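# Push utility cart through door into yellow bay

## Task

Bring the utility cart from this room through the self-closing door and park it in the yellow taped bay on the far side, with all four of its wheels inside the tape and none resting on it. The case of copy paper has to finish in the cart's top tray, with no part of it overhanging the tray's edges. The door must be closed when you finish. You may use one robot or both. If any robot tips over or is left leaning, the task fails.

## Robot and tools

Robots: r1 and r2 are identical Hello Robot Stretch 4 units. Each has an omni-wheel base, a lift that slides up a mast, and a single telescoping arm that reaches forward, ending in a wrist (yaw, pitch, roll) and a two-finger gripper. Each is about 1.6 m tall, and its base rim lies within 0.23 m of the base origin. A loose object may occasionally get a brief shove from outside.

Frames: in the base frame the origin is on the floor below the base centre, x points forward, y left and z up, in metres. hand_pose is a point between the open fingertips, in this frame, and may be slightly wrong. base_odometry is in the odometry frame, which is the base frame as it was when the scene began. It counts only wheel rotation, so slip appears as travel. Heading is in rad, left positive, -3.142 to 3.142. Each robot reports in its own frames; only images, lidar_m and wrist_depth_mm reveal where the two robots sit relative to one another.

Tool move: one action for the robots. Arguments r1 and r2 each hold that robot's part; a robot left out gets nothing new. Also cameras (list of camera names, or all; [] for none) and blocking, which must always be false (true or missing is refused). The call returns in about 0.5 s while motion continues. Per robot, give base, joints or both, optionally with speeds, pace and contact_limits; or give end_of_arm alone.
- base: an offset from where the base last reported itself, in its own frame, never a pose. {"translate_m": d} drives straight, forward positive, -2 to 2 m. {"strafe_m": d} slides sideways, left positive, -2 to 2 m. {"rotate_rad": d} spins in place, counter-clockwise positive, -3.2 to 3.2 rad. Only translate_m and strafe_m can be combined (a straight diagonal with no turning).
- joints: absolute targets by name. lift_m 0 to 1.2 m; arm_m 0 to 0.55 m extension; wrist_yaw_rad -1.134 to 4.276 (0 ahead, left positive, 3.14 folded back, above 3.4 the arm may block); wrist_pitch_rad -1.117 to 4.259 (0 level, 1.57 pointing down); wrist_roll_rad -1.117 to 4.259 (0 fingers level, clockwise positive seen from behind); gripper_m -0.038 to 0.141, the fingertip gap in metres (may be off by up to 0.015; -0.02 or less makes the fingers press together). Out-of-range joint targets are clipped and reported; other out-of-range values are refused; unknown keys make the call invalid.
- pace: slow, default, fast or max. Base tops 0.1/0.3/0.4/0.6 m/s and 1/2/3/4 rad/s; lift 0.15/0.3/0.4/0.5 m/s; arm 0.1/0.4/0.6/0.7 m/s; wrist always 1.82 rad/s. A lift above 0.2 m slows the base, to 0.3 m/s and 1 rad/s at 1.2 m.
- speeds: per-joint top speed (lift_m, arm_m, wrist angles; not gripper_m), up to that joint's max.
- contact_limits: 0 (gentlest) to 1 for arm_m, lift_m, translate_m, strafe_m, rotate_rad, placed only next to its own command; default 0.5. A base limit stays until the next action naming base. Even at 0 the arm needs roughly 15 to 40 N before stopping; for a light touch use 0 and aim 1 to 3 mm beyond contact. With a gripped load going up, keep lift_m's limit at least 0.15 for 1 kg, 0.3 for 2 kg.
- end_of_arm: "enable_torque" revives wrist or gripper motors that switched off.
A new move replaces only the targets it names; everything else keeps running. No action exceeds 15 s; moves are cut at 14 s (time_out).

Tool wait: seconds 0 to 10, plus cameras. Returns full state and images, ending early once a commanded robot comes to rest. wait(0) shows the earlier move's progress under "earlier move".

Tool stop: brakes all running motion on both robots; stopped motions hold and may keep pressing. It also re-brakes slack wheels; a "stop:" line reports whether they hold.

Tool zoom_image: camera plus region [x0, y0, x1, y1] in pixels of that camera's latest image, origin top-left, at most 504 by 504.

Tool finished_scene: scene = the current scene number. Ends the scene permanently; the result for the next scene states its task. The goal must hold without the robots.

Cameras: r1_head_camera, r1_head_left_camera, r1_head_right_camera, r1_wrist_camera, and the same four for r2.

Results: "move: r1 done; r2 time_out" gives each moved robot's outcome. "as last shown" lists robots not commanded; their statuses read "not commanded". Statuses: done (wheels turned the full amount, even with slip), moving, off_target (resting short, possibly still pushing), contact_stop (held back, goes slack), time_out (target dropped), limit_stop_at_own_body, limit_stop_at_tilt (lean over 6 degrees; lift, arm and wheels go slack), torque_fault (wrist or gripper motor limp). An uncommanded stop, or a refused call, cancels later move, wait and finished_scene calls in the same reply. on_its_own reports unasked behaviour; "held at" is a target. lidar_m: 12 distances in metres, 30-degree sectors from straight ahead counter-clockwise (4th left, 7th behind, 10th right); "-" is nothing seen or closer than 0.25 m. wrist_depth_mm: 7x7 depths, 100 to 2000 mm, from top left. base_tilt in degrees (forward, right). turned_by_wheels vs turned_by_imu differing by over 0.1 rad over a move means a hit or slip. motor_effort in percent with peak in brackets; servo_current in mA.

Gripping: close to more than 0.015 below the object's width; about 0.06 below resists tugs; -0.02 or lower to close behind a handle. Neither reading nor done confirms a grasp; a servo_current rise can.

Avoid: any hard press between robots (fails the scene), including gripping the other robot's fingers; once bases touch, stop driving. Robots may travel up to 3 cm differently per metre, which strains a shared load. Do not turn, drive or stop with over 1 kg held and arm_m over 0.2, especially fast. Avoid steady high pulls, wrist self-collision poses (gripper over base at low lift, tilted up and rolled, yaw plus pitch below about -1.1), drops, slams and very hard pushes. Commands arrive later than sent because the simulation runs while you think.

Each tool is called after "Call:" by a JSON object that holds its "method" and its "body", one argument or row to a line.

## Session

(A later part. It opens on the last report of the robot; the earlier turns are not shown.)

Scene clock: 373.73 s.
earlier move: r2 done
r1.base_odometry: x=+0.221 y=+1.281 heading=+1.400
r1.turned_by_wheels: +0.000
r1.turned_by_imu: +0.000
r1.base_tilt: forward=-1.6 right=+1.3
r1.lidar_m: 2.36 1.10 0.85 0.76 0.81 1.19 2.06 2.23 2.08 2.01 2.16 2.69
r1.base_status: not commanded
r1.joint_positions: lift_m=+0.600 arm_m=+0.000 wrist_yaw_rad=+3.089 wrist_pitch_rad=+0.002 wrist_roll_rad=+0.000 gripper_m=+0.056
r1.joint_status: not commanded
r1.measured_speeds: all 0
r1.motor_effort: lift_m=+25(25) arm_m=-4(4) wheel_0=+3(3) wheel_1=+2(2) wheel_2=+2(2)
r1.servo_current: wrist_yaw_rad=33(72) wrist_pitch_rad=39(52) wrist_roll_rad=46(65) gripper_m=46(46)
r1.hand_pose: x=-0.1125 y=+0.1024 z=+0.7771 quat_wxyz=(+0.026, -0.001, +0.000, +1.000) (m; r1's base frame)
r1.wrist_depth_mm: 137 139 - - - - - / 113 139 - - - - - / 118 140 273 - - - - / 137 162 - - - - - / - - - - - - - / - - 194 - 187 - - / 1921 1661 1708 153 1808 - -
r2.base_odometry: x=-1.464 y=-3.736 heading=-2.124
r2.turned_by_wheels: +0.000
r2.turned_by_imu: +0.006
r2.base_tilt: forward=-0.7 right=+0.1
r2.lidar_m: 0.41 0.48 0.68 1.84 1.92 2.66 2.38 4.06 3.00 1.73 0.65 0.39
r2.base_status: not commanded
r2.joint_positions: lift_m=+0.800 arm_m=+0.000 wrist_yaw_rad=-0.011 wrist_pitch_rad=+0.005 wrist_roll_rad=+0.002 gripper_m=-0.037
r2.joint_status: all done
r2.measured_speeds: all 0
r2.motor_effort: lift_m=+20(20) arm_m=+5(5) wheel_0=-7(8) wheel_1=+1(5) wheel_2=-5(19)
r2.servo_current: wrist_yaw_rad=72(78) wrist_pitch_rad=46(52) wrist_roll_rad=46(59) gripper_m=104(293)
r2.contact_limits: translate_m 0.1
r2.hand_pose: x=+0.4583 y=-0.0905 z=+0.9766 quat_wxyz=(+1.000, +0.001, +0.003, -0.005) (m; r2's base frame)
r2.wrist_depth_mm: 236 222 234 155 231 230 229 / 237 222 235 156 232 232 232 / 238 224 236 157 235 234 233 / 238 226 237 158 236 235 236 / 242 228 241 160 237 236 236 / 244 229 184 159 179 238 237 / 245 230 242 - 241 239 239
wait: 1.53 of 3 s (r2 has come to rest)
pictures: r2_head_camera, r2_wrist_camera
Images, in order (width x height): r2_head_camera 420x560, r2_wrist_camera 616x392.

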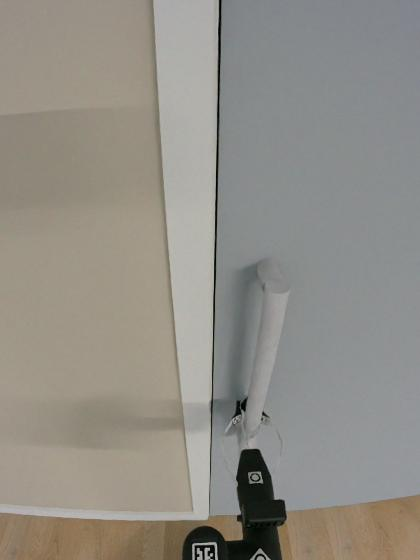

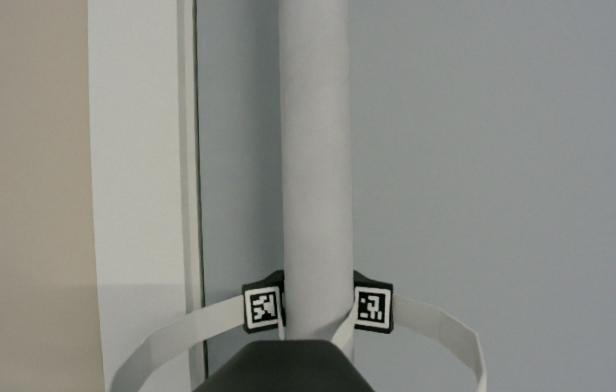

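Call:
{"method": "move", "body": {
  "blocking": false,
  "cameras": [],
  "r2": {"base":{"translate_m":-0.214,"strafe_m":-0.078},"joints":{"wrist_yaw_rad":0.175},"pace":"slow","speeds":{"wrist_yaw_rad":0.08}}
}}

Call:
{"method": "wait", "body": {
  "seconds": 5,
  "cameras": []
}}

Call:
{"method": "move", "body": {
  "blocking": false,
  "cameras": [],
  "r2": {"base":{"translate_m":-0.195,"strafe_m":-0.117},"joints":{"wrist_yaw_rad":0.35},"pace":"slow","speeds":{"wrist_yaw_rad":0.08}}
}}

Call:
{"method": "wait", "body": {
  "seconds": 5,
  "cameras": ["r2_wrist_camera"]
}}

Call:
{"method": "move", "body": {
  "blocking": false,
  "cameras": [],
  "r2": {"base":{"translate_m":-0.173,"strafe_m":-0.148},"joints":{"wrist_yaw_rad":0.525},"pace":"slow","speeds":{"wrist_yaw_rad":0.08}}
}}

Call:
{"method": "wait", "body": {
  "seconds": 5,
  "cameras": ["r2_wrist_camera","r2_head_camera"]
}}

Scene clock: 390.93 s.
move: r2 moving
r1: as last shown
r1.lidar_m: 2.38 1.09 0.86 0.76 0.81 1.17 2.05 2.23 2.07 2.03 2.13 2.70
r1.motor_effort: lift_m=+25(25) arm_m=-4(4) wheel_0=+2(3) wheel_1=+2(3) wheel_2=+2(2)
r1.servo_current: wrist_yaw_rad=46(78) wrist_pitch_rad=39(46) wrist_roll_rad=39(52) gripper_m=39(46)
r1.wrist_depth_mm: 136 139 - - - - - / 113 139 - - - - - / 118 139 272 - - - - / 137 162 - - - - - / - - - - - - - / - - 193 - 187 - - / 1921 1808 1756 153 1863 - -
r2.base_odometry: x=-1.462 y=-3.724 heading=-2.125
r2.turned_by_wheels: -0.001
r2.turned_by_imu: -0.002
r2.base_tilt: forward=-0.6 right=+0.2
r2.lidar_m: 0.39 0.50 0.68 1.85 1.96 2.69 2.36 4.07 3.02 1.77 0.64 0.41
r2.base_status: translate_m moving; strafe_m moving
r2.joint_positions: lift_m=+0.800 arm_m=+0.000 wrist_yaw_rad=+0.018 wrist_pitch_rad=+0.003 wrist_roll_rad=+0.002 gripper_m=-0.037
r2.joint_status: wrist_yaw_rad moving
r2.measured_speeds: translate_m=-0.048 strafe_m=-0.022 rotate_rad=+0.009 lift_m=+0.000 arm_m=+0.000 wrist_yaw_rad=+0.120 wrist_pitch_rad=+0.000 wrist_roll_rad=+0.000
r2.motor_effort: lift_m=+20(20) arm_m=-4(5) wheel_0=-16(17) wheel_1=-11(11) wheel_2=+12(12)
r2.servo_current: wrist_yaw_rad=111(169) wrist_pitch_rad=39(46) wrist_roll_rad=52(59) gripper_m=104(104)
r2.hand_pose: x=+0.4609 y=-0.0821 z=+0.9771 quat_wxyz=(+1.000, +0.001, +0.002, +0.009) (m; r2's base frame)
r2.wrist_depth_mm: 246 229 241 161 237 234 231 / 248 231 242 164 236 235 233 / 249 233 243 165 238 236 235 / 251 234 245 165 240 236 236 / 252 236 246 166 241 239 236 / 255 237 182 166 179 239 239 / 255 238 237 - 244 241 240
pictures: none
No camera images: "cameras" was empty.

Scene clock: 393.93 s.
earlier move: r2 done
r1.base_odometry: x=+0.221 y=+1.281 heading=+1.400
r1.turned_by_wheels: +0.000
r1.turned_by_imu: +0.000
r1.base_tilt: forward=-1.6 right=+1.3
r1.lidar_m: 2.38 1.12 0.93 0.76 0.80 1.19 2.06 2.24 2.09 2.00 2.17 2.70
r1.base_status: not commanded
r1.joint_positions: lift_m=+0.600 arm_m=+0.000 wrist_yaw_rad=+3.089 wrist_pitch_rad=+0.002 wrist_roll_rad=+0.000 gripper_m=+0.056
r1.joint_status: not commanded
r1.measured_speeds: all 0
r1.motor_effort: lift_m=+24(25) arm_m=-4(4) wheel_0=+2(3) wheel_1=+2(3) wheel_2=+2(2)
r1.servo_current: wrist_yaw_rad=52(78) wrist_pitch_rad=46(52) wrist_roll_rad=46(72) gripper_m=39(46)
r1.hand_pose: x=-0.1125 y=+0.1024 z=+0.7771 quat_wxyz=(+0.026, -0.001, +0.000, +1.000) (m; r1's base frame)
r1.wrist_depth_mm: 136 138 - - - - - / 113 139 - - - - - / 118 140 273 - - - - / 137 162 - - - - - / - - - - - - - / - - 193 - 187 - - / 1921 1708 1756 154 1863 - -
r2.base_odometry: x=-1.418 y=-3.514 heading=-2.125
r2.turned_by_wheels: +0.000
r2.turned_by_imu: -0.021
r2.base_tilt: forward=-0.6 right=+0.1
r2.lidar_m: 0.40 0.68 0.93 1.90 2.01 2.74 2.16 2.32 2.94 2.67 0.88 0.52
r2.base_status: done
r2.joint_positions: lift_m=+0.800 arm_m=+0.000 wrist_yaw_rad=+0.169 wrist_pitch_rad=+0.003 wrist_roll_rad=+0.002 gripper_m=-0.037
r2.joint_status: all done
r2.measured_speeds: all 0
r2.motor_effort: lift_m=+20(20) arm_m=-4(5) wheel_0=-12(23) wheel_1=-9(18) wheel_2=+13(16)
r2.servo_current: wrist_yaw_rad=59(169) wrist_pitch_rad=33(46) wrist_roll_rad=46(59) gripper_m=98(111)
r2.hand_pose: x=+0.4699 y=-0.0377 z=+0.9771 quat_wxyz=(+0.996, +0.001, +0.002, +0.084) (m; r2's base frame)
r2.wrist_depth_mm: - 469 237 160 239 239 240 / - 473 239 166 239 240 242 / - 477 240 163 241 242 243 / - 473 242 163 244 243 246 / - 477 244 165 244 245 246 / - 473 182 164 179 247 248 / - 123 245 - 248 248 249
wait: 3.00 of 5 s (r2 has come to rest)
pictures: none
No camera images: "cameras" was empty.

Scene clock: 394.43 s.
move: r2 moving
r1: as last shown
r1.lidar_m: 2.36 1.11 0.95 0.79 0.80 1.20 2.06 2.23 2.10 2.02 2.18 2.70
r1.servo_current: wrist_yaw_rad=46(65) wrist_pitch_rad=46(52) wrist_roll_rad=33(78) gripper_m=39(46)
r1.wrist_depth_mm: 136 139 - - - - - / 113 139 - - - - - / 117 139 273 - - - - / 137 162 - - - - - / - - - - - - - / - - 194 - 187 - - / 1983 1708 1708 153 1808 - -
r2.base_odometry: x=-1.418 y=-3.500 heading=-2.125
r2.turned_by_wheels: +0.000
r2.turned_by_imu: -0.001
r2.base_tilt: forward=-0.6 right=+0.1
r2.lidar_m: 0.39 0.70 0.97 1.91 2.03 2.74 2.14 2.31 2.97 2.74 0.87 0.53
r2.base_status: translate_m moving; strafe_m moving
r2.joint_positions: lift_m=+0.800 arm_m=+0.000 wrist_yaw_rad=+0.198 wrist_pitch_rad=+0.003 wrist_roll_rad=+0.002 gripper_m=-0.037
r2.joint_status: wrist_yaw_rad moving
r2.measured_speeds: translate_m=-0.047 strafe_m=-0.027 rotate_rad=-0.003 lift_m=+0.000 arm_m=+0.000 wrist_yaw_rad=+0.066 wrist_pitch_rad=+0.000 wrist_roll_rad=+0.000
r2.motor_effort: lift_m=+20(20) arm_m=-4(5) wheel_0=-5(10) wheel_1=-15(15) wheel_2=+18(18)
r2.servo_current: wrist_yaw_rad=85(104) wrist_pitch_rad=46(46) wrist_roll_rad=52(65) gripper_m=98(104)
r2.hand_pose: x=+0.4709 y=-0.0290 z=+0.9771 quat_wxyz=(+0.995, +0.001, +0.002, +0.099) (m; r2's base frame)
r2.wrist_depth_mm: - 477 237 165 238 238 238 / - 477 238 165 239 240 240 / - - 241 163 241 242 241 / - - 242 165 242 242 242 / - - 244 166 244 244 245 / - - 181 166 179 246 246 / - 120 247 - 247 248 248
pictures: none
No camera images: "cameras" was empty.

Scene clock: 397.37 s.
earlier move: r2 done
r1.base_odometry: x=+0.221 y=+1.281 heading=+1.400
r1.turned_by_wheels: +0.000
r1.turned_by_imu: +0.000
r1.base_tilt: forward=-1.6 right=+1.3
r1.lidar_m: 2.39 1.10 1.03 0.79 0.81 1.18 2.05 2.21 2.08 2.04 2.16 2.67
r1.base_status: not commanded
r1.joint_positions: lift_m=+0.600 arm_m=+0.000 wrist_yaw_rad=+3.089 wrist_pitch_rad=+0.002 wrist_roll_rad=+0.000 gripper_m=+0.056
r1.joint_status: not commanded
r1.measured_speeds: all 0
r1.motor_effort: lift_m=+25(25) arm_m=-4(4) wheel_0=+3(3) wheel_1=+2(3) wheel_2=+2(2)
r1.servo_current: wrist_yaw_rad=59(65) wrist_pitch_rad=39(52) wrist_roll_rad=59(78) gripper_m=46(52)
r1.hand_pose: x=-0.1125 y=+0.1024 z=+0.7771 quat_wxyz=(+0.026, -0.001, +0.000, +1.000) (m; r1's base frame)
r1.wrist_depth_mm: 136 139 - - - - - / 113 139 - - - - - / 118 139 272 - - - - / 137 161 - - - - - / - - - - - - - / - - 194 - 187 - - / 1983 1756 1756 153 1808 - -
r2.base_odometry: x=-1.415 y=-3.287 heading=-2.125
r2.turned_by_wheels: +0.000
r2.turned_by_imu: -0.003
r2.base_tilt: forward=-0.6 right=+0.1
r2.lidar_m: 0.37 0.89 1.23 2.02 2.11 2.88 1.96 3.93 2.85 2.72 1.26 0.58
r2.base_status: done
r2.joint_positions: lift_m=+0.800 arm_m=+0.000 wrist_yaw_rad=+0.340 wrist_pitch_rad=+0.003 wrist_roll_rad=+0.002 gripper_m=-0.037
r2.joint_status: all done
r2.measured_speeds: all 0
r2.motor_effort: lift_m=+20(20) arm_m=-4(5) wheel_0=-3(10) wheel_1=-11(15) wheel_2=+14(18)
r2.servo_current: wrist_yaw_rad=72(130) wrist_pitch_rad=39(52) wrist_roll_rad=59(65) gripper_m=98(104)
r2.hand_pose: x=+0.4720 y=+0.0139 z=+0.9771 quat_wxyz=(+0.986, +0.000, +0.002, +0.169) (m; r2's base frame)
r2.wrist_depth_mm: - - 234 165 242 246 247 / - - 236 162 243 246 250 / - - 238 163 243 247 251 / - - 239 164 246 249 253 / - - 240 165 248 252 254 / - - 180 167 179 251 254 / - - 241 - 251 251 257
wait: 2.93 of 5 s (r2 has come to rest)
pictures: r2_wrist_camera
Images, in order (width x height): r2_wrist_camera 616x392.

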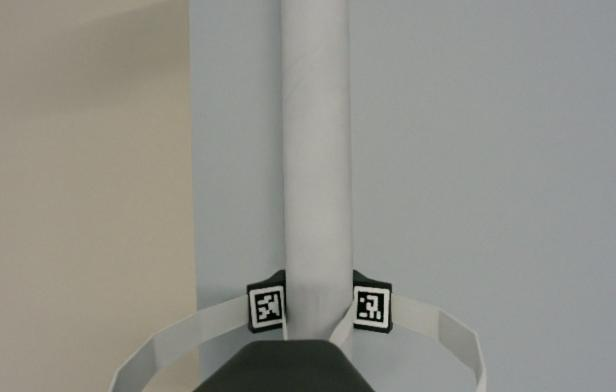

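Scene clock: 397.87 s.
move: r2 moving
r1: as last shown
r1.lidar_m: 2.35 1.10 1.04 0.76 0.78 1.17 2.05 2.23 2.07 2.04 2.15 2.69
r1.motor_effort: lift_m=+24(25) arm_m=-4(4) wheel_0=+3(3) wheel_1=+2(2) wheel_2=+2(2)
r1.servo_current: wrist_yaw_rad=33(46) wrist_pitch_rad=46(46) wrist_roll_rad=39(72) gripper_m=46(46)
r1.wrist_depth_mm: 136 139 - - - - - / 113 139 - - - - - / 118 140 273 - - - - / 137 162 - - - - - / - - - - - - - / - - 193 - 187 - - / 1983 1708 1708 153 1756 - -
r2.base_odometry: x=-1.417 y=-3.274 heading=-2.125
r2.turned_by_wheels: +0.000
r2.turned_by_imu: +0.000
r2.base_tilt: forward=-0.6 right=+0.1
r2.lidar_m: 0.39 0.91 1.22 2.04 2.12 2.88 1.93 3.91 2.82 2.71 1.26 0.60
r2.base_status: translate_m moving; strafe_m moving
r2.joint_positions: lift_m=+0.800 arm_m=+0.000 wrist_yaw_rad=+0.368 wrist_pitch_rad=+0.003 wrist_roll_rad=+0.002 gripper_m=-0.037
r2.joint_status: wrist_yaw_rad moving
r2.measured_speeds: translate_m=-0.039 strafe_m=-0.033 rotate_rad=-0.003 lift_m=+0.000 arm_m=+0.000 wrist_yaw_rad=+0.061 wrist_pitch_rad=+0.000 wrist_roll_rad=+0.000
r2.motor_effort: lift_m=+20(20) arm_m=-4(4) wheel_0=-5(6) wheel_1=-14(15) wheel_2=+17(18)
r2.servo_current: wrist_yaw_rad=104(104) wrist_pitch_rad=46(46) wrist_roll_rad=39(52) gripper_m=98(104)
r2.hand_pose: x=+0.4715 y=+0.0221 z=+0.9771 quat_wxyz=(+0.983, +0.000, +0.002, +0.183) (m; r2's base frame)
r2.wrist_depth_mm: - - 235 162 241 244 245 / - - 236 162 243 245 247 / - - 238 163 243 246 249 / - - 238 163 244 248 251 / - - 241 164 246 250 252 / - - 180 165 179 250 253 / - - 242 - 250 251 256
pictures: none
No camera images: "cameras" was empty.

Scene clock: 400.87 s.
earlier move: r2 off_target
r1.base_odometry: x=+0.221 y=+1.281 heading=+1.400
r1.turned_by_wheels: +0.000
r1.turned_by_imu: +0.000
r1.base_tilt: forward=-1.6 right=+1.3
r1.lidar_m: 2.37 1.09 1.18 0.76 0.78 1.20 2.07 2.23 2.10 2.03 2.17 2.68
r1.base_status: not commanded
r1.joint_positions: lift_m=+0.600 arm_m=+0.000 wrist_yaw_rad=+3.089 wrist_pitch_rad=+0.002 wrist_roll_rad=+0.000 gripper_m=+0.056
r1.joint_status: not commanded
r1.measured_speeds: all 0
r1.motor_effort: lift_m=+25(25) arm_m=-4(4) wheel_0=+3(3) wheel_1=+2(3) wheel_2=+2(2)
r1.servo_current: wrist_yaw_rad=52(65) wrist_pitch_rad=46(52) wrist_roll_rad=46(72) gripper_m=39(52)
r1.hand_pose: x=-0.1125 y=+0.1024 z=+0.7771 quat_wxyz=(+0.026, -0.001, +0.000, +1.000) (m; r1's base frame)
r1.wrist_depth_mm: 136 139 - - - - - / 113 139 - - - - - / 118 139 273 - - - - / 137 162 - - - - - / - - - - - - - / - - 193 - 188 - - / 1921 1708 1708 153 1808 - -
r2.base_odometry: x=-1.450 y=-3.063 heading=-2.125
r2.turned_by_wheels: +0.000
r2.turned_by_imu: -0.010
r2.base_tilt: forward=-0.6 right=+0.1
r2.lidar_m: 0.38 0.44 1.45 2.17 2.26 3.02 1.75 3.79 2.69 2.58 1.48 0.69
r2.base_status: done
r2.joint_positions: lift_m=+0.800 arm_m=+0.000 wrist_yaw_rad=+0.499 wrist_pitch_rad=+0.003 wrist_roll_rad=+0.001 gripper_m=-0.037
r2.joint_status: wrist_yaw_rad off_target (ended at +0.497, target +0.525)
r2.measured_speeds: all 0
r2.on_its_own: wrist_yaw_rad is at rest, and its servo_current (169 mA) is outside its rest range (0 to 104 mA)
r2.motor_effort: lift_m=+20(20) arm_m=-4(5) wheel_0=-7(11) wheel_1=-11(18) wheel_2=+13(18)
r2.servo_current: wrist_yaw_rad=169(208) wrist_pitch_rad=46(52) wrist_roll_rad=46(65) gripper_m=104(111)
r2.hand_pose: x=+0.4660 y=+0.0611 z=+0.9771 quat_wxyz=(+0.969, +0.000, +0.002, +0.247) (m; r2's base frame)
r2.wrist_depth_mm: - - 229 160 245 253 263 / - - 231 165 247 255 263 / - - 232 161 248 257 265 / - - 234 162 250 258 267 / - - 235 163 252 260 268 / - - 233 165 177 262 270 / - - 236 - 256 259 272
wait: 3.00 of 5 s (r2 has come to rest)
pictures: r2_head_camera, r2_wrist_camera
Images, in order (width x height): r2_head_camera 420x560, r2_wrist_camera 616x392.

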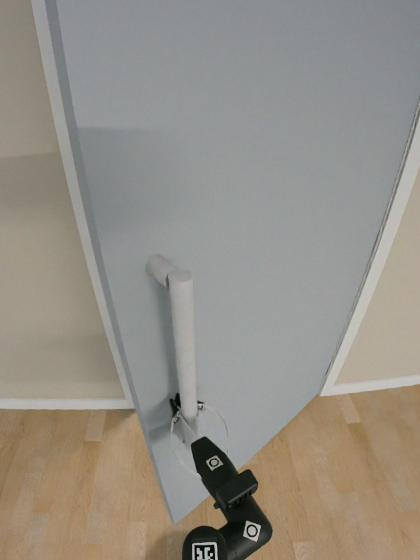

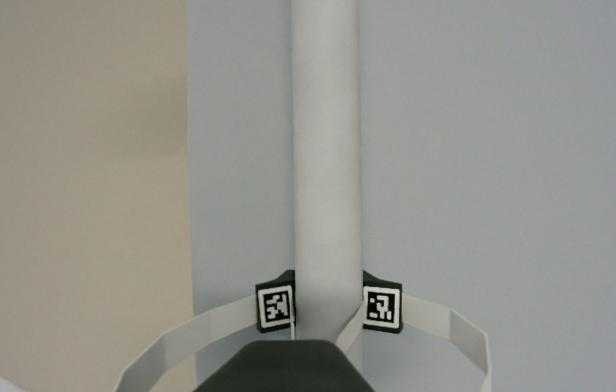

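Call:
{"method": "move", "body": {
  "blocking": false,
  "cameras": [],
  "r2": {"base":{"translate_m":-0.086,"strafe_m":-0.192},"joints":{"wrist_yaw_rad":0.785},"pace":"slow","speeds":{"wrist_yaw_rad":0.12}}
}}

Call:
{"method": "wait", "body": {
  "seconds": 5,
  "cameras": ["r2_wrist_camera","r2_head_camera"]
}}

Scene clock: 423.10 s.
move: r2 moving
r1: as last shown
r1.lidar_m: 2.35 1.10 1.21 0.79 0.80 1.18 2.06 2.23 2.09 2.02 2.17 2.70
r1.motor_effort: lift_m=+25(25) arm_m=-4(4) wheel_0=+3(3) wheel_1=+2(2) wheel_2=+2(2)
r1.servo_current: wrist_yaw_rad=52(59) wrist_pitch_rad=39(46) wrist_roll_rad=39(59) gripper_m=39(46)
r1.wrist_depth_mm: 136 138 - - - - - / 113 139 - - - - - / 118 140 273 - - - - / 137 162 - - - - - / - - - - - - - / - - 195 - 187 - - / 1983 1756 1708 153 1808 - -
r2.base_odometry: x=-1.457 y=-3.052 heading=-2.126
r2.turned_by_wheels: +0.000
r2.turned_by_imu: -0.029
r2.base_tilt: forward=-0.6 right=+0.1
r2.lidar_m: 0.42 0.44 1.40 2.18 2.22 2.94 1.80 3.86 2.73 2.59 1.58 0.71
r2.base_status: translate_m moving; strafe_m moving
r2.joint_positions: lift_m=+0.800 arm_m=+0.000 wrist_yaw_rad=+0.551 wrist_pitch_rad=+0.003 wrist_roll_rad=+0.001 gripper_m=-0.037
r2.joint_status: wrist_yaw_rad moving
r2.measured_speeds: translate_m=-0.020 strafe_m=-0.045 rotate_rad=+0.004 lift_m=+0.000 arm_m=+0.000 wrist_yaw_rad=+0.150 wrist_pitch_rad=+0.000 wrist_roll_rad=-0.002
r2.motor_effort: lift_m=+20(20) arm_m=-4(5) wheel_0=-6(9) wheel_1=-14(16) wheel_2=+16(16)
r2.servo_current: wrist_yaw_rad=202(260) wrist_pitch_rad=39(46) wrist_roll_rad=33(52) gripper_m=98(104)
r2.hand_pose: x=+0.4625 y=+0.0764 z=+0.9771 quat_wxyz=(+0.962, +0.000, +0.002, +0.272) (m; r2's base frame)
r2.wrist_depth_mm: - - 230 163 245 252 259 / - - 232 165 246 253 260 / - - 233 162 247 255 262 / - - 236 162 248 256 264 / - - 236 164 251 258 265 / - - 236 165 177 258 266 / - - 237 - 254 257 267
pictures: none
No camera images: "cameras" was empty.

Scene clock: 425.97 s.
earlier move: r2 done
r1.base_odometry: x=+0.221 y=+1.281 heading=+1.400
r1.turned_by_wheels: +0.000
r1.turned_by_imu: +0.000
r1.base_tilt: forward=-1.6 right=+1.3
r1.lidar_m: 2.36 1.11 1.34 0.78 0.81 1.19 2.07 2.22 2.08 2.01 2.17 2.69
r1.base_status: not commanded
r1.joint_positions: lift_m=+0.600 arm_m=+0.000 wrist_yaw_rad=+3.089 wrist_pitch_rad=+0.002 wrist_roll_rad=+0.000 gripper_m=+0.056
r1.joint_status: not commanded
r1.measured_speeds: all 0
r1.motor_effort: lift_m=+25(25) arm_m=-4(4) wheel_0=+3(3) wheel_1=+2(2) wheel_2=+2(2)
r1.servo_current: wrist_yaw_rad=52(72) wrist_pitch_rad=46(52) wrist_roll_rad=39(72) gripper_m=46(46)
r1.hand_pose: x=-0.1125 y=+0.1024 z=+0.7771 quat_wxyz=(+0.026, -0.001, +0.000, +1.000) (m; r1's base frame)
r1.wrist_depth_mm: 136 139 - - - - - / 113 139 - - - - - / 118 139 273 - - - - / 137 162 - - - - - / - - - - - - - / - - 193 - 188 - - / 1983 1756 1756 153 1808 - -
r2.base_odometry: x=-1.568 y=-2.889 heading=-2.125
r2.turned_by_wheels: +0.001
r2.turned_by_imu: -0.018
r2.base_tilt: forward=-0.6 right=+0.0
r2.lidar_m: 0.38 0.40 1.50 2.34 2.41 3.12 1.71 3.71 2.59 2.41 1.76 0.96
r2.base_status: done
r2.joint_positions: lift_m=+0.800 arm_m=+0.000 wrist_yaw_rad=+0.782 wrist_pitch_rad=+0.003 wrist_roll_rad=+0.001 gripper_m=-0.037
r2.joint_status: all done
r2.measured_speeds: all 0
r2.motor_effort: lift_m=+20(20) arm_m=-4(5) wheel_0=+5(9) wheel_1=-9(20) wheel_2=+14(19)
r2.servo_current: wrist_yaw_rad=52(260) wrist_pitch_rad=39(52) wrist_roll_rad=46(65) gripper_m=98(104)
r2.hand_pose: x=+0.4372 y=+0.1412 z=+0.9771 quat_wxyz=(+0.925, +0.000, +0.002, +0.381) (m; r2's base frame)
r2.wrist_depth_mm: - - 236 160 240 244 245 / - - 238 161 243 245 247 / - - 239 163 243 247 248 / - - 241 164 245 248 250 / - - 241 165 246 249 251 / - - 182 166 178 251 253 / - - 243 - 251 251 255
wait: 2.87 of 5 s (r2 has come to rest)
pictures: r2_head_camera, r2_wrist_camera
Images, in order (width x height): r2_head_camera 420x560, r2_wrist_camera 616x392.

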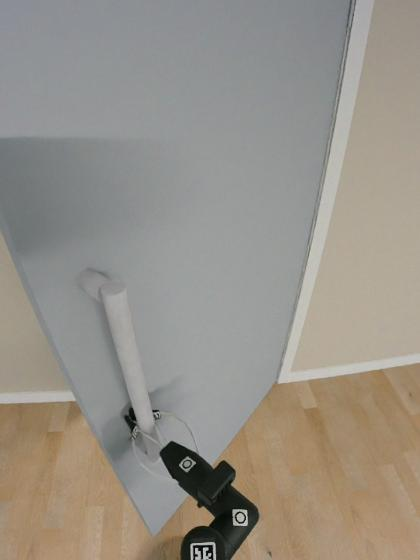

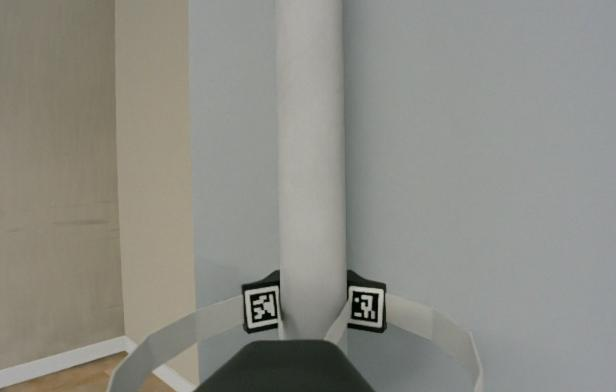

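Nearly perfect model now.

Call:
{"method": "move", "body": {
  "blocking": false,
  "cameras": [],
  "r2": {"base":{"translate_m":-0.072,"strafe_m":-0.179},"joints":{"wrist_yaw_rad":0.98},"pace":"slow","speeds":{"wrist_yaw_rad":0.09}}
}}

Call:
{"method": "wait", "body": {
  "seconds": 5,
  "cameras": ["r2_wrist_camera"]
}}

Call:
{"method": "move", "body": {
  "blocking": false,
  "cameras": [],
  "r2": {"base":{"translate_m":-0.04,"strafe_m":-0.191},"joints":{"wrist_yaw_rad":1.155},"pace":"slow","speeds":{"wrist_yaw_rad":0.08}}
}}

Call:
{"method": "wait", "body": {
  "seconds": 5,
  "cameras": ["r2_wrist_camera"]
}}

Call:
{"method": "move", "body": {
  "blocking": false,
  "cameras": [],
  "r2": {"base":{"translate_m":-0.007,"strafe_m":-0.194},"joints":{"wrist_yaw_rad":1.33},"pace":"slow","speeds":{"wrist_yaw_rad":0.08}}
}}

Call:
{"method": "wait", "body": {
  "seconds": 5,
  "cameras": ["r2_wrist_camera","r2_head_camera"]
}}

Scene clock: 435.97 s.
move: r2 moving
r1: as last shown
r1.lidar_m: 2.37 1.11 1.35 0.77 0.80 1.17 2.05 2.24 2.07 2.03 2.15 2.68
r1.motor_effort: lift_m=+24(25) arm_m=-4(4) wheel_0=+3(3) wheel_1=+2(2) wheel_2=+2(2)
r1.servo_current: wrist_yaw_rad=72(72) wrist_pitch_rad=33(46) wrist_roll_rad=39(65) gripper_m=46(46)
r1.wrist_depth_mm: 136 138 - - - - - / 113 139 - - - - - / 117 140 272 - - - - / 137 162 - - - - - / - - - - - - - / - - 193 - 187 - - / 1921 1708 1661 154 1863 - -
r2.base_odometry: x=-1.576 y=-2.879 heading=-2.124
r2.turned_by_wheels: +0.001
r2.turned_by_imu: +0.001
r2.base_tilt: forward=-0.6 right=+0.1
r2.lidar_m: 0.42 0.41 1.52 2.37 2.40 3.15 1.71 3.67 2.55 2.40 1.74 0.97
r2.base_status: translate_m moving; strafe_m moving
r2.joint_positions: lift_m=+0.800 arm_m=+0.000 wrist_yaw_rad=+0.814 wrist_pitch_rad=+0.003 wrist_roll_rad=+0.001 gripper_m=-0.037
r2.joint_status: wrist_yaw_rad moving
r2.measured_speeds: translate_m=-0.019 strafe_m=-0.046 rotate_rad=-0.001 lift_m=+0.000 arm_m=+0.000 wrist_yaw_rad=+0.075 wrist_pitch_rad=+0.000 wrist_roll_rad=+0.000
r2.motor_effort: lift_m=+20(20) arm_m=-4(4) wheel_0=+2(9) wheel_1=-14(14) wheel_2=+16(17)
r2.servo_current: wrist_yaw_rad=104(104) wrist_pitch_rad=39(46) wrist_roll_rad=59(59) gripper_m=98(104)
r2.hand_pose: x=+0.4325 y=+0.1496 z=+0.9771 quat_wxyz=(+0.918, +0.000, +0.002, +0.396) (m; r2's base frame)
r2.wrist_depth_mm: - - 236 161 240 242 - / - - 238 166 242 243 244 / - - 240 163 243 245 246 / - - 240 163 244 247 248 / - - 243 165 246 247 249 / - - 180 164 179 249 250 / - 1921 245 - 250 250 252
pictures: none
No camera images: "cameras" was empty.

Scene clock: 438.67 s.
earlier move: r2 done
r1.base_odometry: x=+0.221 y=+1.281 heading=+1.400
r1.turned_by_wheels: +0.000
r1.turned_by_imu: +0.000
r1.base_tilt: forward=-1.6 right=+1.3
r1.lidar_m: 2.36 1.10 1.60 0.76 0.80 1.18 2.06 2.23 2.10 2.03 2.16 2.70
r1.base_status: not commanded
r1.joint_positions: lift_m=+0.600 arm_m=+0.000 wrist_yaw_rad=+3.089 wrist_pitch_rad=+0.002 wrist_roll_rad=+0.000 gripper_m=+0.056
r1.joint_status: not commanded
r1.measured_speeds: all 0
r1.motor_effort: lift_m=+24(25) arm_m=-4(4) wheel_0=+2(3) wheel_1=+2(3) wheel_2=+2(2)
r1.servo_current: wrist_yaw_rad=26(72) wrist_pitch_rad=39(52) wrist_roll_rad=39(72) gripper_m=39(46)
r1.hand_pose: x=-0.1125 y=+0.1024 z=+0.7771 quat_wxyz=(+0.026, -0.001, +0.000, +1.000) (m; r1's base frame)
r1.wrist_depth_mm: 136 138 - - - - - / 113 139 - - - - - / 118 140 273 - - - - / 137 162 - - - - - / - - - - - - - / - - 194 - 187 - - / 1921 1661 1756 153 1808 - -
r2.base_odometry: x=-1.683 y=-2.734 heading=-2.124
r2.turned_by_wheels: +0.000
r2.turned_by_imu: +0.000
r2.base_tilt: forward=-0.6 right=+0.1
r2.lidar_m: 0.53 0.39 1.64 2.51 2.57 3.37 1.66 3.44 2.35 2.23 1.84 1.27
r2.base_status: done
r2.joint_positions: lift_m=+0.800 arm_m=+0.000 wrist_yaw_rad=+0.963 wrist_pitch_rad=+0.003 wrist_roll_rad=+0.001 gripper_m=-0.037
r2.joint_status: all done
r2.measured_speeds: all 0
r2.motor_effort: lift_m=+20(20) arm_m=-4(5) wheel_0=+2(9) wheel_1=-11(16) wheel_2=+13(18)
r2.servo_current: wrist_yaw_rad=98(137) wrist_pitch_rad=46(52) wrist_roll_rad=39(59) gripper_m=98(111)
r2.hand_pose: x=+0.4075 y=+0.1867 z=+0.9771 quat_wxyz=(+0.886, +0.000, +0.002, +0.463) (m; r2's base frame)
r2.wrist_depth_mm: - - 236 165 242 244 248 / - - 236 162 243 246 249 / - - 238 163 244 248 250 / - - 239 164 245 248 251 / - - 241 165 247 250 251 / - - 243 166 179 250 254 / - - 243 - 250 252 255
wait: 2.70 of 5 s (r2 has come to rest)
pictures: r2_wrist_camera
Images, in order (width x height): r2_wrist_camera 616x392.

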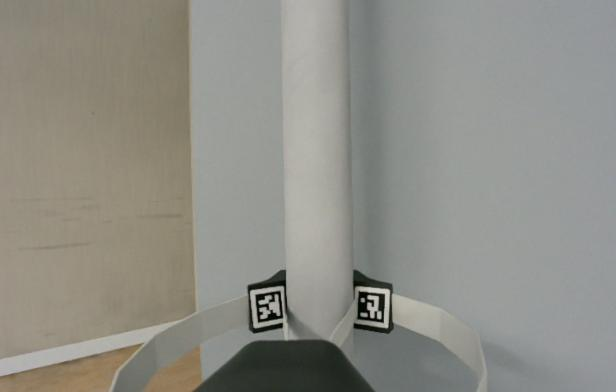

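Scene clock: 439.17 s.
move: r2 moving
r1: as last shown
r1.lidar_m: 2.36 1.10 1.61 0.79 0.78 1.20 2.05 2.20 2.08 2.03 2.18 2.69
r1.motor_effort: lift_m=+24(25) arm_m=-4(4) wheel_0=+2(3) wheel_1=+2(2) wheel_2=+2(2)
r1.servo_current: wrist_yaw_rad=46(65) wrist_pitch_rad=39(46) wrist_roll_rad=59(59) gripper_m=46(46)
r1.wrist_depth_mm: 136 138 - - - - - / 113 139 - - - - - / 118 139 272 - - - - / 137 161 - - - - - / - - - - - - - / - - 194 - 187 - - / 1921 1756 1756 153 1863 - -
r2.base_odometry: x=-1.692 y=-2.725 heading=-2.124
r2.turned_by_wheels: +0.000
r2.turned_by_imu: +0.000
r2.base_tilt: forward=-0.6 right=+0.0
r2.lidar_m: 0.55 0.38 1.61 2.53 2.58 3.35 1.65 3.44 2.34 2.21 1.84 1.27
r2.base_status: translate_m moving; strafe_m moving
r2.joint_positions: lift_m=+0.800 arm_m=+0.000 wrist_yaw_rad=+0.991 wrist_pitch_rad=+0.003 wrist_roll_rad=+0.001 gripper_m=-0.037
r2.joint_status: wrist_yaw_rad moving
r2.measured_speeds: translate_m=-0.011 strafe_m=-0.050 rotate_rad=-0.003 lift_m=+0.000 arm_m=+0.000 wrist_yaw_rad=+0.068 wrist_pitch_rad=+0.000 wrist_roll_rad=+0.000
r2.motor_effort: lift_m=+20(20) arm_m=-4(4) wheel_0=+6(8) wheel_1=-16(17) wheel_2=+14(16)
r2.servo_current: wrist_yaw_rad=195(195) wrist_pitch_rad=46(46) wrist_roll_rad=59(59) gripper_m=104(104)
r2.hand_pose: x=+0.4021 y=+0.1933 z=+0.9771 quat_wxyz=(+0.880, +0.000, +0.002, +0.475) (m; r2's base frame)
r2.wrist_depth_mm: - - 236 162 240 242 243 / - - 238 163 241 244 245 / - - 239 163 243 244 247 / - - 240 163 244 247 248 / - - 241 164 246 248 250 / - - 241 165 178 250 251 / - - 244 - 248 250 253
pictures: none
No camera images: "cameras" was empty.

Scene clock: 441.83 s.
earlier move: r2 off_target
r1.base_odometry: x=+0.221 y=+1.281 heading=+1.400
r1.turned_by_wheels: +0.000
r1.turned_by_imu: +0.000
r1.base_tilt: forward=-1.6 right=+1.3
r1.lidar_m: 2.39 1.11 4.04 0.79 0.79 1.16 2.04 2.23 2.09 2.00 2.15 2.69
r1.base_status: not commanded
r1.joint_positions: lift_m=+0.600 arm_m=+0.000 wrist_yaw_rad=+3.089 wrist_pitch_rad=+0.002 wrist_roll_rad=+0.000 gripper_m=+0.056
r1.joint_status: not commanded
r1.measured_speeds: all 0
r1.motor_effort: lift_m=+25(25) arm_m=-4(4) wheel_0=+3(3) wheel_1=+2(3) wheel_2=+2(2)
r1.servo_current: wrist_yaw_rad=46(65) wrist_pitch_rad=39(52) wrist_roll_rad=46(59) gripper_m=46(46)
r1.hand_pose: x=-0.1125 y=+0.1024 z=+0.7771 quat_wxyz=(+0.026, -0.001, +0.000, +1.000) (m; r1's base frame)
r1.wrist_depth_mm: 136 139 - - - - - / 113 139 - - - - - / 118 140 273 - - - - / 137 161 - - - - - / - - - - - - - / - - 193 - 187 - - / 1921 1756 1756 153 1756 - -
r2.base_odometry: x=-1.824 y=-2.600 heading=-2.124
r2.turned_by_wheels: +0.000
r2.turned_by_imu: +0.001
r2.base_tilt: forward=-0.6 right=+0.1
r2.lidar_m: 0.59 0.38 1.72 2.69 2.78 1.67 1.62 3.16 2.17 2.05 1.92 1.32
r2.base_status: done
r2.joint_positions: lift_m=+0.800 arm_m=+0.000 wrist_yaw_rad=+1.130 wrist_pitch_rad=+0.003 wrist_roll_rad=+0.001 gripper_m=-0.037
r2.joint_status: wrist_yaw_rad off_target (ended at +1.129, target +1.155)
r2.measured_speeds: all 0
r2.on_its_own: wrist_yaw_rad is at rest, and its servo_current (150 mA) is outside its rest range (0 to 104 mA)
r2.motor_effort: lift_m=+20(20) arm_m=-4(4) wheel_0=+2(8) wheel_1=-13(17) wheel_2=+13(17)
r2.servo_current: wrist_yaw_rad=150(202) wrist_pitch_rad=39(46) wrist_roll_rad=39(59) gripper_m=104(117)
r2.hand_pose: x=+0.3731 y=+0.2235 z=+0.9771 quat_wxyz=(+0.845, +0.000, +0.002, +0.535) (m; r2's base frame)
r2.wrist_depth_mm: - - 234 161 242 245 249 / - - 236 162 244 247 251 / - - 236 163 244 248 251 / - - 239 163 247 250 253 / - - 239 164 248 251 255 / - - 239 164 178 252 256 / - - 241 - 250 253 258
wait: 2.67 of 5 s (r2 has come to rest)
pictures: r2_wrist_camera
Images, in order (width x height): r2_wrist_camera 616x392.

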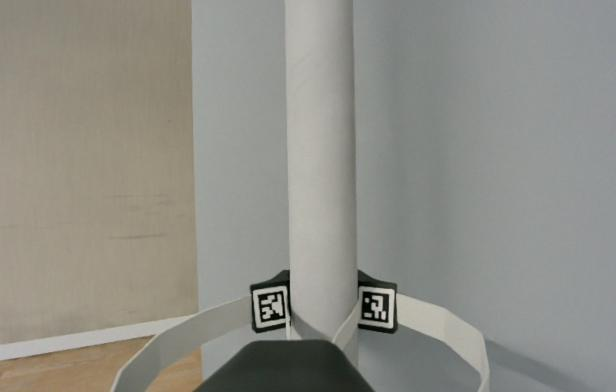

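Scene clock: 442.33 s.
move: r2 moving
r1: as last shown
r1.lidar_m: 2.36 1.10 4.06 0.78 0.81 1.16 2.05 2.23 2.07 2.02 2.15 2.68
r1.motor_effort: lift_m=+24(25) arm_m=-4(4) wheel_0=+3(3) wheel_1=+2(3) wheel_2=+2(2)
r1.servo_current: wrist_yaw_rad=39(65) wrist_pitch_rad=39(46) wrist_roll_rad=46(59) gripper_m=39(46)
r1.wrist_depth_mm: 136 138 - - - - - / 113 139 - - - - - / 118 140 273 - - - - / 137 162 - - - - - / - - - - - - - / - - 194 - 187 - - / 1863 1661 1756 153 1756 - -
r2.base_odometry: x=-1.836 y=-2.593 heading=-2.124
r2.turned_by_wheels: +0.000
r2.turned_by_imu: +0.000
r2.base_tilt: forward=-0.7 right=+0.1
r2.lidar_m: 0.62 0.38 1.71 2.72 2.78 1.67 1.63 3.13 2.20 2.02 1.93 1.36
r2.base_status: translate_m moving; strafe_m moving
r2.joint_positions: lift_m=+0.800 arm_m=+0.000 wrist_yaw_rad=+1.158 wrist_pitch_rad=+0.003 wrist_roll_rad=+0.001 gripper_m=-0.037
r2.joint_status: wrist_yaw_rad moving
r2.measured_speeds: translate_m=-0.002 strafe_m=-0.055 rotate_rad=-0.002 lift_m=+0.000 arm_m=+0.000 wrist_yaw_rad=+0.070 wrist_pitch_rad=+0.000 wrist_roll_rad=+0.000
r2.motor_effort: lift_m=+20(20) arm_m=-4(5) wheel_0=+5(7) wheel_1=-16(17) wheel_2=+13(14)
r2.servo_current: wrist_yaw_rad=260(260) wrist_pitch_rad=39(46) wrist_roll_rad=52(59) gripper_m=98(111)
r2.hand_pose: x=+0.3667 y=+0.2291 z=+0.9771 quat_wxyz=(+0.837, +0.000, +0.002, +0.547) (m; r2's base frame)
r2.wrist_depth_mm: - - 235 160 240 244 246 / - - 236 164 242 244 248 / - - 237 161 243 245 250 / - - 239 162 243 248 250 / - - 241 163 247 249 251 / - - 240 164 176 250 254 / - - 241 - 250 251 255
pictures: none
No camera images: "cameras" was empty.

Scene clock: 444.93 s.
earlier move: r2 off_target
r1.base_odometry: x=+0.221 y=+1.281 heading=+1.400
r1.turned_by_wheels: +0.000
r1.turned_by_imu: +0.000
r1.base_tilt: forward=-1.6 right=+1.2
r1.lidar_m: 2.39 1.10 4.10 0.77 0.79 1.17 2.04 2.23 2.09 2.02 2.15 2.71
r1.base_status: not commanded
r1.joint_positions: lift_m=+0.600 arm_m=+0.000 wrist_yaw_rad=+3.089 wrist_pitch_rad=+0.002 wrist_roll_rad=+0.000 gripper_m=+0.056
r1.joint_status: not commanded
r1.measured_speeds: all 0
r1.motor_effort: lift_m=+25(25) arm_m=-4(4) wheel_0=+3(3) wheel_1=+2(3) wheel_2=+2(2)
r1.servo_current: wrist_yaw_rad=52(65) wrist_pitch_rad=33(46) wrist_roll_rad=39(65) gripper_m=39(46)
r1.hand_pose: x=-0.1125 y=+0.1024 z=+0.7771 quat_wxyz=(+0.026, -0.001, +0.000, +1.000) (m; r1's base frame)
r1.wrist_depth_mm: 136 139 - - - - - / 113 139 - - - - - / 118 140 273 - - - - / 137 162 - - - - - / - - - - - - - / - - 194 - 188 - - / 1921 1756 1756 153 1863 - -
r2.base_odometry: x=-1.986 y=-2.493 heading=-2.124
r2.turned_by_wheels: +0.000
r2.turned_by_imu: +0.000
r2.base_tilt: forward=-0.6 right=+0.1
r2.lidar_m: 0.74 0.37 0.39 2.91 2.94 1.69 1.66 2.82 1.98 1.85 1.90 1.36
r2.base_status: done
r2.joint_positions: lift_m=+0.800 arm_m=+0.000 wrist_yaw_rad=+1.296 wrist_pitch_rad=+0.003 wrist_roll_rad=+0.001 gripper_m=-0.037
r2.joint_status: wrist_yaw_rad off_target (ended at +1.294, target +1.330)
r2.measured_speeds: all 0
r2.on_its_own: wrist_yaw_rad is at rest, and its servo_current (260 mA) is outside its rest range (0 to 104 mA)
r2.motor_effort: lift_m=+20(20) arm_m=-4(5) wheel_0=+1(8) wheel_1=-13(18) wheel_2=+13(15)
r2.servo_current: wrist_yaw_rad=260(325) wrist_pitch_rad=46(52) wrist_roll_rad=39(59) gripper_m=104(111)
r2.hand_pose: x=+0.3334 y=+0.2538 z=+0.9771 quat_wxyz=(+0.797, -0.001, +0.002, +0.603) (m; r2's base frame)
r2.wrist_depth_mm: - - 233 159 242 246 252 / - - 234 165 243 249 253 / - - 235 161 245 251 254 / - - 236 162 246 251 257 / - - 239 164 248 252 257 / - - 237 165 177 253 257 / - - 238 - 252 254 260
wait: 2.60 of 5 s (r2 has come to rest)
pictures: r2_head_camera, r2_wrist_camera
Images, in order (width x height): r2_head_camera 420x560, r2_wrist_camera 616x392.

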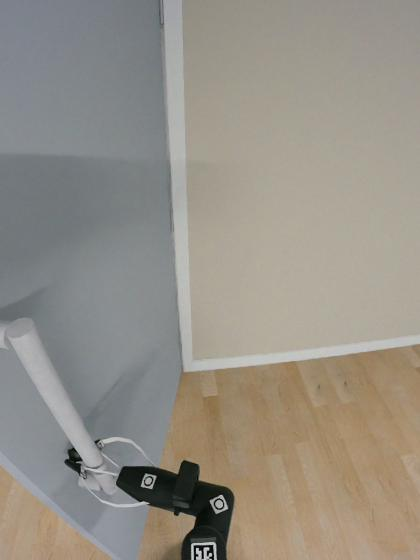

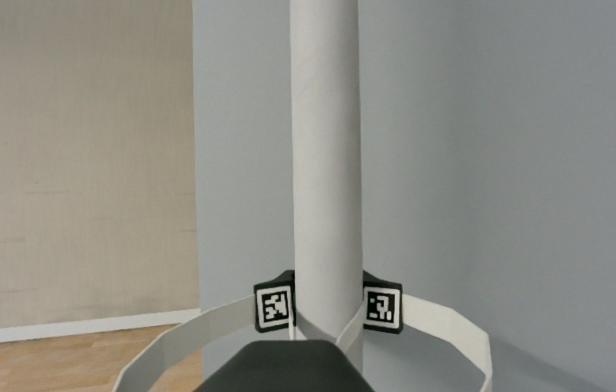

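Call:
{"method": "move", "body": {
  "blocking": false,
  "cameras": [],
  "r2": {"base":{"translate_m":0.029,"strafe_m":-0.192},"joints":{"wrist_yaw_rad":1.54},"pace":"slow","speeds":{"wrist_yaw_rad":0.1}}
}}

Call:
{"method": "wait", "body": {
  "seconds": 5,
  "cameras": ["r2_wrist_camera"]
}}

Call:
{"method": "move", "body": {
  "blocking": false,
  "cameras": [],
  "r2": {"base":{"translate_m":0.06,"strafe_m":-0.185},"joints":{"wrist_yaw_rad":1.71},"pace":"slow","speeds":{"wrist_yaw_rad":0.1}}
}}

Call:
{"method": "wait", "body": {
  "seconds": 5,
  "cameras": ["r2_wrist_camera","r2_head_camera","r2_head_left_camera","r1_head_left_camera"]
}}

Scene clock: 452.30 s.
move: r2 moving
r1: as last shown
r1.base_tilt: forward=-1.6 right=+1.3
r1.lidar_m: 2.37 1.11 4.12 0.78 0.80 1.19 2.05 2.22 2.09 2.02 2.14 2.71
r1.motor_effort: lift_m=+25(25) arm_m=-4(4) wheel_0=+3(3) wheel_1=+2(2) wheel_2=+2(2)
r1.servo_current: wrist_yaw_rad=39(59) wrist_pitch_rad=39(46) wrist_roll_rad=52(59) gripper_m=39(46)
r1.wrist_depth_mm: 136 139 - - - - - / 113 139 - - - - - / 117 140 273 - - - - / 137 162 - - - - - / - - - - - - - / - - 195 - 188 - - / 1983 1708 1756 153 1808 - -
r2.base_odometry: x=-1.998 y=-2.488 heading=-2.125
r2.turned_by_wheels: -0.001
r2.turned_by_imu: -0.001
r2.base_tilt: forward=-0.6 right=+0.0
r2.lidar_m: 0.81 0.38 0.37 2.91 2.96 1.67 1.67 2.86 1.96 1.82 1.89 1.37
r2.base_status: translate_m moving; strafe_m moving
r2.joint_positions: lift_m=+0.800 arm_m=+0.000 wrist_yaw_rad=+1.330 wrist_pitch_rad=+0.003 wrist_roll_rad=+0.001 gripper_m=-0.037
r2.joint_status: wrist_yaw_rad moving
r2.measured_speeds: translate_m=+0.009 strafe_m=-0.052 rotate_rad=-0.002 lift_m=+0.000 arm_m=+0.000 wrist_yaw_rad=+0.089 wrist_pitch_rad=+0.000 wrist_roll_rad=+0.000
r2.motor_effort: lift_m=+20(20) arm_m=-4(4) wheel_0=+4(6) wheel_1=-16(19) wheel_2=+1(12)
r2.servo_current: wrist_yaw_rad=436(436) wrist_pitch_rad=52(52) wrist_roll_rad=46(52) gripper_m=98(104)
r2.hand_pose: x=+0.3247 y=+0.2592 z=+0.9771 quat_wxyz=(+0.787, -0.001, +0.002, +0.617) (m; r2's base frame)
r2.wrist_depth_mm: - - 233 160 240 244 247 / - - 235 235 241 245 248 / - - 236 163 243 247 252 / - - 236 164 245 248 252 / - - 237 165 246 249 254 / - - 237 167 176 251 254 / - - 239 - 249 250 256
pictures: none
No camera images: "cameras" was empty.

Scene clock: 454.97 s.
earlier move: r2 off_target
r1.base_odometry: x=+0.221 y=+1.281 heading=+1.400
r1.turned_by_wheels: +0.000
r1.turned_by_imu: +0.000
r1.base_tilt: forward=-1.6 right=+1.3
r1.lidar_m: 2.39 1.11 4.11 0.76 0.81 1.18 2.07 2.22 2.09 2.03 2.16 2.69
r1.base_status: not commanded
r1.joint_positions: lift_m=+0.600 arm_m=+0.000 wrist_yaw_rad=+3.089 wrist_pitch_rad=+0.002 wrist_roll_rad=+0.000 gripper_m=+0.056
r1.joint_status: not commanded
r1.measured_speeds: all 0
r1.motor_effort: lift_m=+25(25) arm_m=-4(4) wheel_0=+3(3) wheel_1=+2(3) wheel_2=+2(2)
r1.servo_current: wrist_yaw_rad=46(78) wrist_pitch_rad=33(52) wrist_roll_rad=46(72) gripper_m=46(46)
r1.hand_pose: x=-0.1125 y=+0.1024 z=+0.7771 quat_wxyz=(+0.026, -0.001, +0.000, +1.000) (m; r1's base frame)
r1.wrist_depth_mm: 136 139 - - - - - / 113 139 - - - - - / 118 139 272 - - - - / 137 162 - - - - - / - - - - - - - / - - 194 - 187 - - / 1921 1756 1708 153 1863 - -
r2.base_odometry: x=-2.164 y=-2.417 heading=-2.125
r2.turned_by_wheels: +0.000
r2.turned_by_imu: +0.000
r2.base_tilt: forward=-0.6 right=+0.1
r2.lidar_m: 1.17 0.35 0.36 3.09 3.17 1.73 1.82 2.56 1.78 1.67 1.71 1.31
r2.base_status: done
r2.joint_positions: lift_m=+0.800 arm_m=+0.000 wrist_yaw_rad=+1.487 wrist_pitch_rad=+0.003 wrist_roll_rad=+0.001 gripper_m=-0.037
r2.joint_status: wrist_yaw_rad off_target (ended at +1.486, target +1.540)
r2.measured_speeds: all 0
r2.on_its_own: wrist_yaw_rad is at rest, and its servo_current (527 mA) is outside its rest range (0 to 104 mA)
r2.motor_effort: lift_m=+20(20) arm_m=-4(5) wheel_0=+0(8) wheel_1=-15(20) wheel_2=+1(12)
r2.servo_current: wrist_yaw_rad=527(618) wrist_pitch_rad=46(52) wrist_roll_rad=46(59) gripper_m=98(111)
r2.hand_pose: x=+0.2821 y=+0.2801 z=+0.9771 quat_wxyz=(+0.736, -0.001, +0.002, +0.677) (m; r2's base frame)
r2.wrist_depth_mm: - - 231 161 240 246 249 / - - 233 163 241 245 249 / - - 235 236 244 248 251 / - - 236 166 245 249 253 / - - 236 168 246 251 255 / - - 237 180 173 250 257 / - - 238 - 249 252 257
wait: 2.67 of 5 s (r2 has come to rest)
pictures: r2_wrist_camera
Images, in order (width x height): r2_wrist_camera 616x392.

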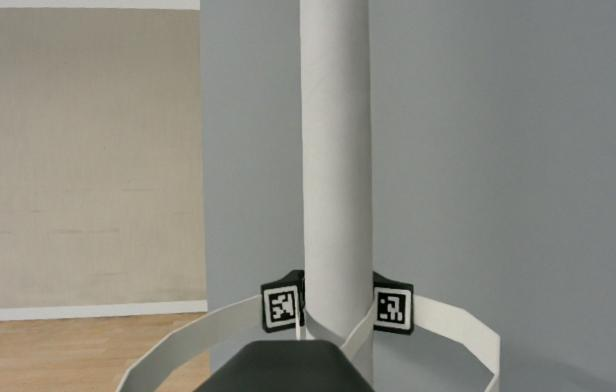

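Scene clock: 455.47 s.
move: r2 moving
r1: as last shown
r1.lidar_m: 2.37 1.10 4.09 0.79 0.78 1.18 2.06 2.21 2.08 2.02 2.14 2.66
r1.motor_effort: lift_m=+25(25) arm_m=-4(4) wheel_0=+3(3) wheel_1=+2(2) wheel_2=+2(2)
r1.servo_current: wrist_yaw_rad=52(52) wrist_pitch_rad=46(46) wrist_roll_rad=46(59) gripper_m=46(46)
r1.wrist_depth_mm: 136 139 - - - - - / 113 139 - - - - - / 118 140 272 - - - - / 137 162 - - - - - / - - - - - - - / - - 194 - 187 - - / 1983 1756 1708 153 1808 - -
r2.base_odometry: x=-2.176 y=-2.414 heading=-2.127
r2.turned_by_wheels: -0.001
r2.turned_by_imu: -0.001
r2.base_tilt: forward=-0.6 right=+0.0
r2.lidar_m: 1.18 0.32 0.34 3.10 3.17 1.74 1.91 2.56 1.79 1.64 1.70 1.33
r2.base_status: translate_m moving; strafe_m moving
r2.joint_positions: lift_m=+0.800 arm_m=+0.000 wrist_yaw_rad=+1.522 wrist_pitch_rad=+0.003 wrist_roll_rad=+0.001 gripper_m=-0.037
r2.joint_status: wrist_yaw_rad moving
r2.measured_speeds: translate_m=+0.016 strafe_m=-0.047 rotate_rad=+0.001 lift_m=+0.000 arm_m=+0.000 wrist_yaw_rad=+0.093 wrist_pitch_rad=+0.000 wrist_roll_rad=+0.000
r2.motor_effort: lift_m=+20(20) arm_m=-4(5) wheel_0=+2(5) wheel_1=-20(21) wheel_2=+1(3)
r2.servo_current: wrist_yaw_rad=748(748) wrist_pitch_rad=39(46) wrist_roll_rad=46(52) gripper_m=98(98)
r2.hand_pose: x=+0.2724 y=+0.2838 z=+0.9771 quat_wxyz=(+0.724, -0.001, +0.002, +0.690) (m; r2's base frame)
r2.wrist_depth_mm: - - 231 166 238 241 245 / - - 233 234 240 243 247 / - - 235 235 241 245 248 / - - 236 236 242 245 250 / - - 237 236 244 247 251 / - - 237 181 174 248 251 / - - 238 - 247 249 254
pictures: none
No camera images: "cameras" was empty.

Scene clock: 458.17 s.
earlier move: r2 off_target
r1.base_odometry: x=+0.221 y=+1.281 heading=+1.400
r1.turned_by_wheels: +0.000
r1.turned_by_imu: +0.000
r1.base_tilt: forward=-1.6 right=+1.3
r1.lidar_m: 2.38 1.11 4.10 0.78 0.79 1.16 2.06 2.23 2.09 2.03 2.15 2.69
r1.base_status: not commanded
r1.joint_positions: lift_m=+0.600 arm_m=+0.000 wrist_yaw_rad=+3.089 wrist_pitch_rad=+0.002 wrist_roll_rad=+0.000 gripper_m=+0.056
r1.joint_status: not commanded
r1.measured_speeds: all 0
r1.motor_effort: lift_m=+25(25) arm_m=-4(4) wheel_0=+3(3) wheel_1=+2(2) wheel_2=+2(2)
r1.servo_current: wrist_yaw_rad=52(72) wrist_pitch_rad=39(46) wrist_roll_rad=59(65) gripper_m=39(46)
r1.hand_pose: x=-0.1125 y=+0.1024 z=+0.7771 quat_wxyz=(+0.026, -0.001, +0.000, +1.000) (m; r1's base frame)
r1.wrist_depth_mm: 137 138 - - - - - / 113 139 - - - - - / 118 140 273 - - - - / 137 162 - - - - - / - - - - - - - / - - 193 - 187 - - / 1921 1661 1708 153 1808 - -
r2.base_odometry: x=-2.352 y=-2.371 heading=-2.126
r2.turned_by_wheels: +0.000
r2.turned_by_imu: +0.000
r2.base_tilt: forward=-0.6 right=+0.0
r2.lidar_m: 1.20 0.30 0.33 3.26 3.36 1.84 - 2.28 1.57 1.45 1.50 1.27
r2.base_status: done
r2.joint_positions: lift_m=+0.800 arm_m=+0.000 wrist_yaw_rad=+1.650 wrist_pitch_rad=+0.003 wrist_roll_rad=+0.001 gripper_m=-0.037
r2.joint_status: wrist_yaw_rad off_target (ended at +1.646, target +1.710)
r2.measured_speeds: all 0
r2.on_its_own: wrist_yaw_rad is at rest, and its servo_current (670 mA) is outside its rest range (0 to 104 mA)
r2.motor_effort: lift_m=+20(20) arm_m=-4(5) wheel_0=+2(7) wheel_1=-18(23) wheel_2=+4(5)
r2.servo_current: wrist_yaw_rad=670(930) wrist_pitch_rad=39(46) wrist_roll_rad=59(65) gripper_m=98(111)
r2.hand_pose: x=+0.2352 y=+0.2944 z=+0.9771 quat_wxyz=(+0.679, -0.001, +0.002, +0.735) (m; r2's base frame)
r2.wrist_depth_mm: - - 230 164 240 246 251 / - - 230 167 241 247 252 / - - 234 234 242 249 254 / - - 235 171 245 251 255 / - - 236 236 246 252 256 / - - 234 181 174 251 257 / - - 236 - 249 252 259
wait: 2.70 of 5 s (r2 has come to rest)
pictures: r1_head_left_camera, r2_head_camera, r2_head_left_camera, r2_wrist_camera
Images, in order (width x height): r1_head_left_camera 420x672, r2_head_camera 420x560, r2_head_left_camera 420x672, r2_wrist_camera 616x392.

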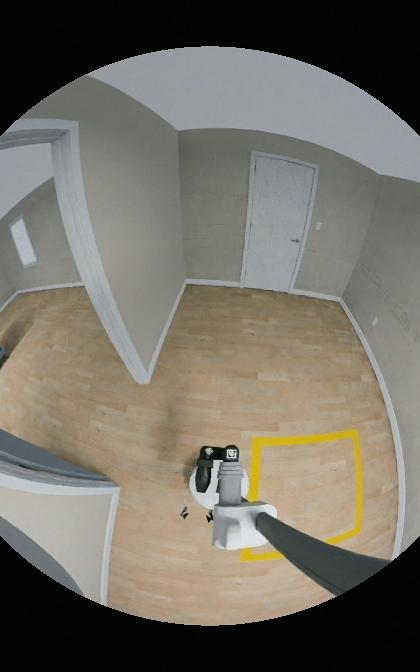

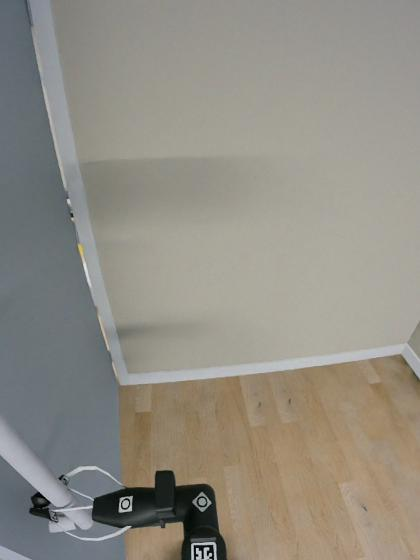

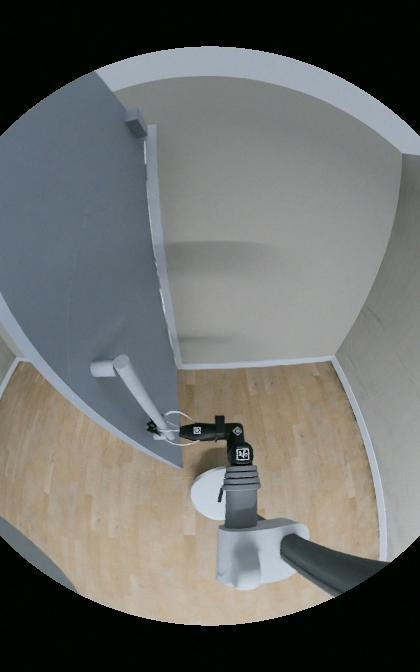

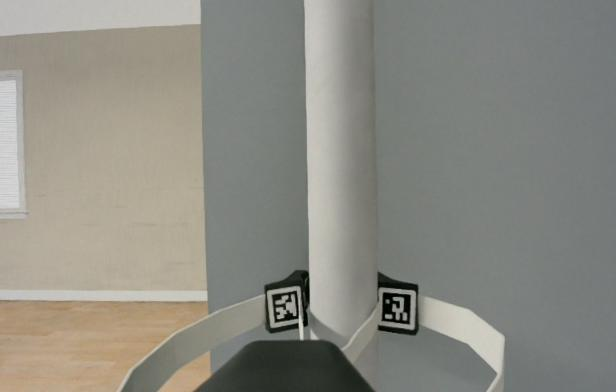

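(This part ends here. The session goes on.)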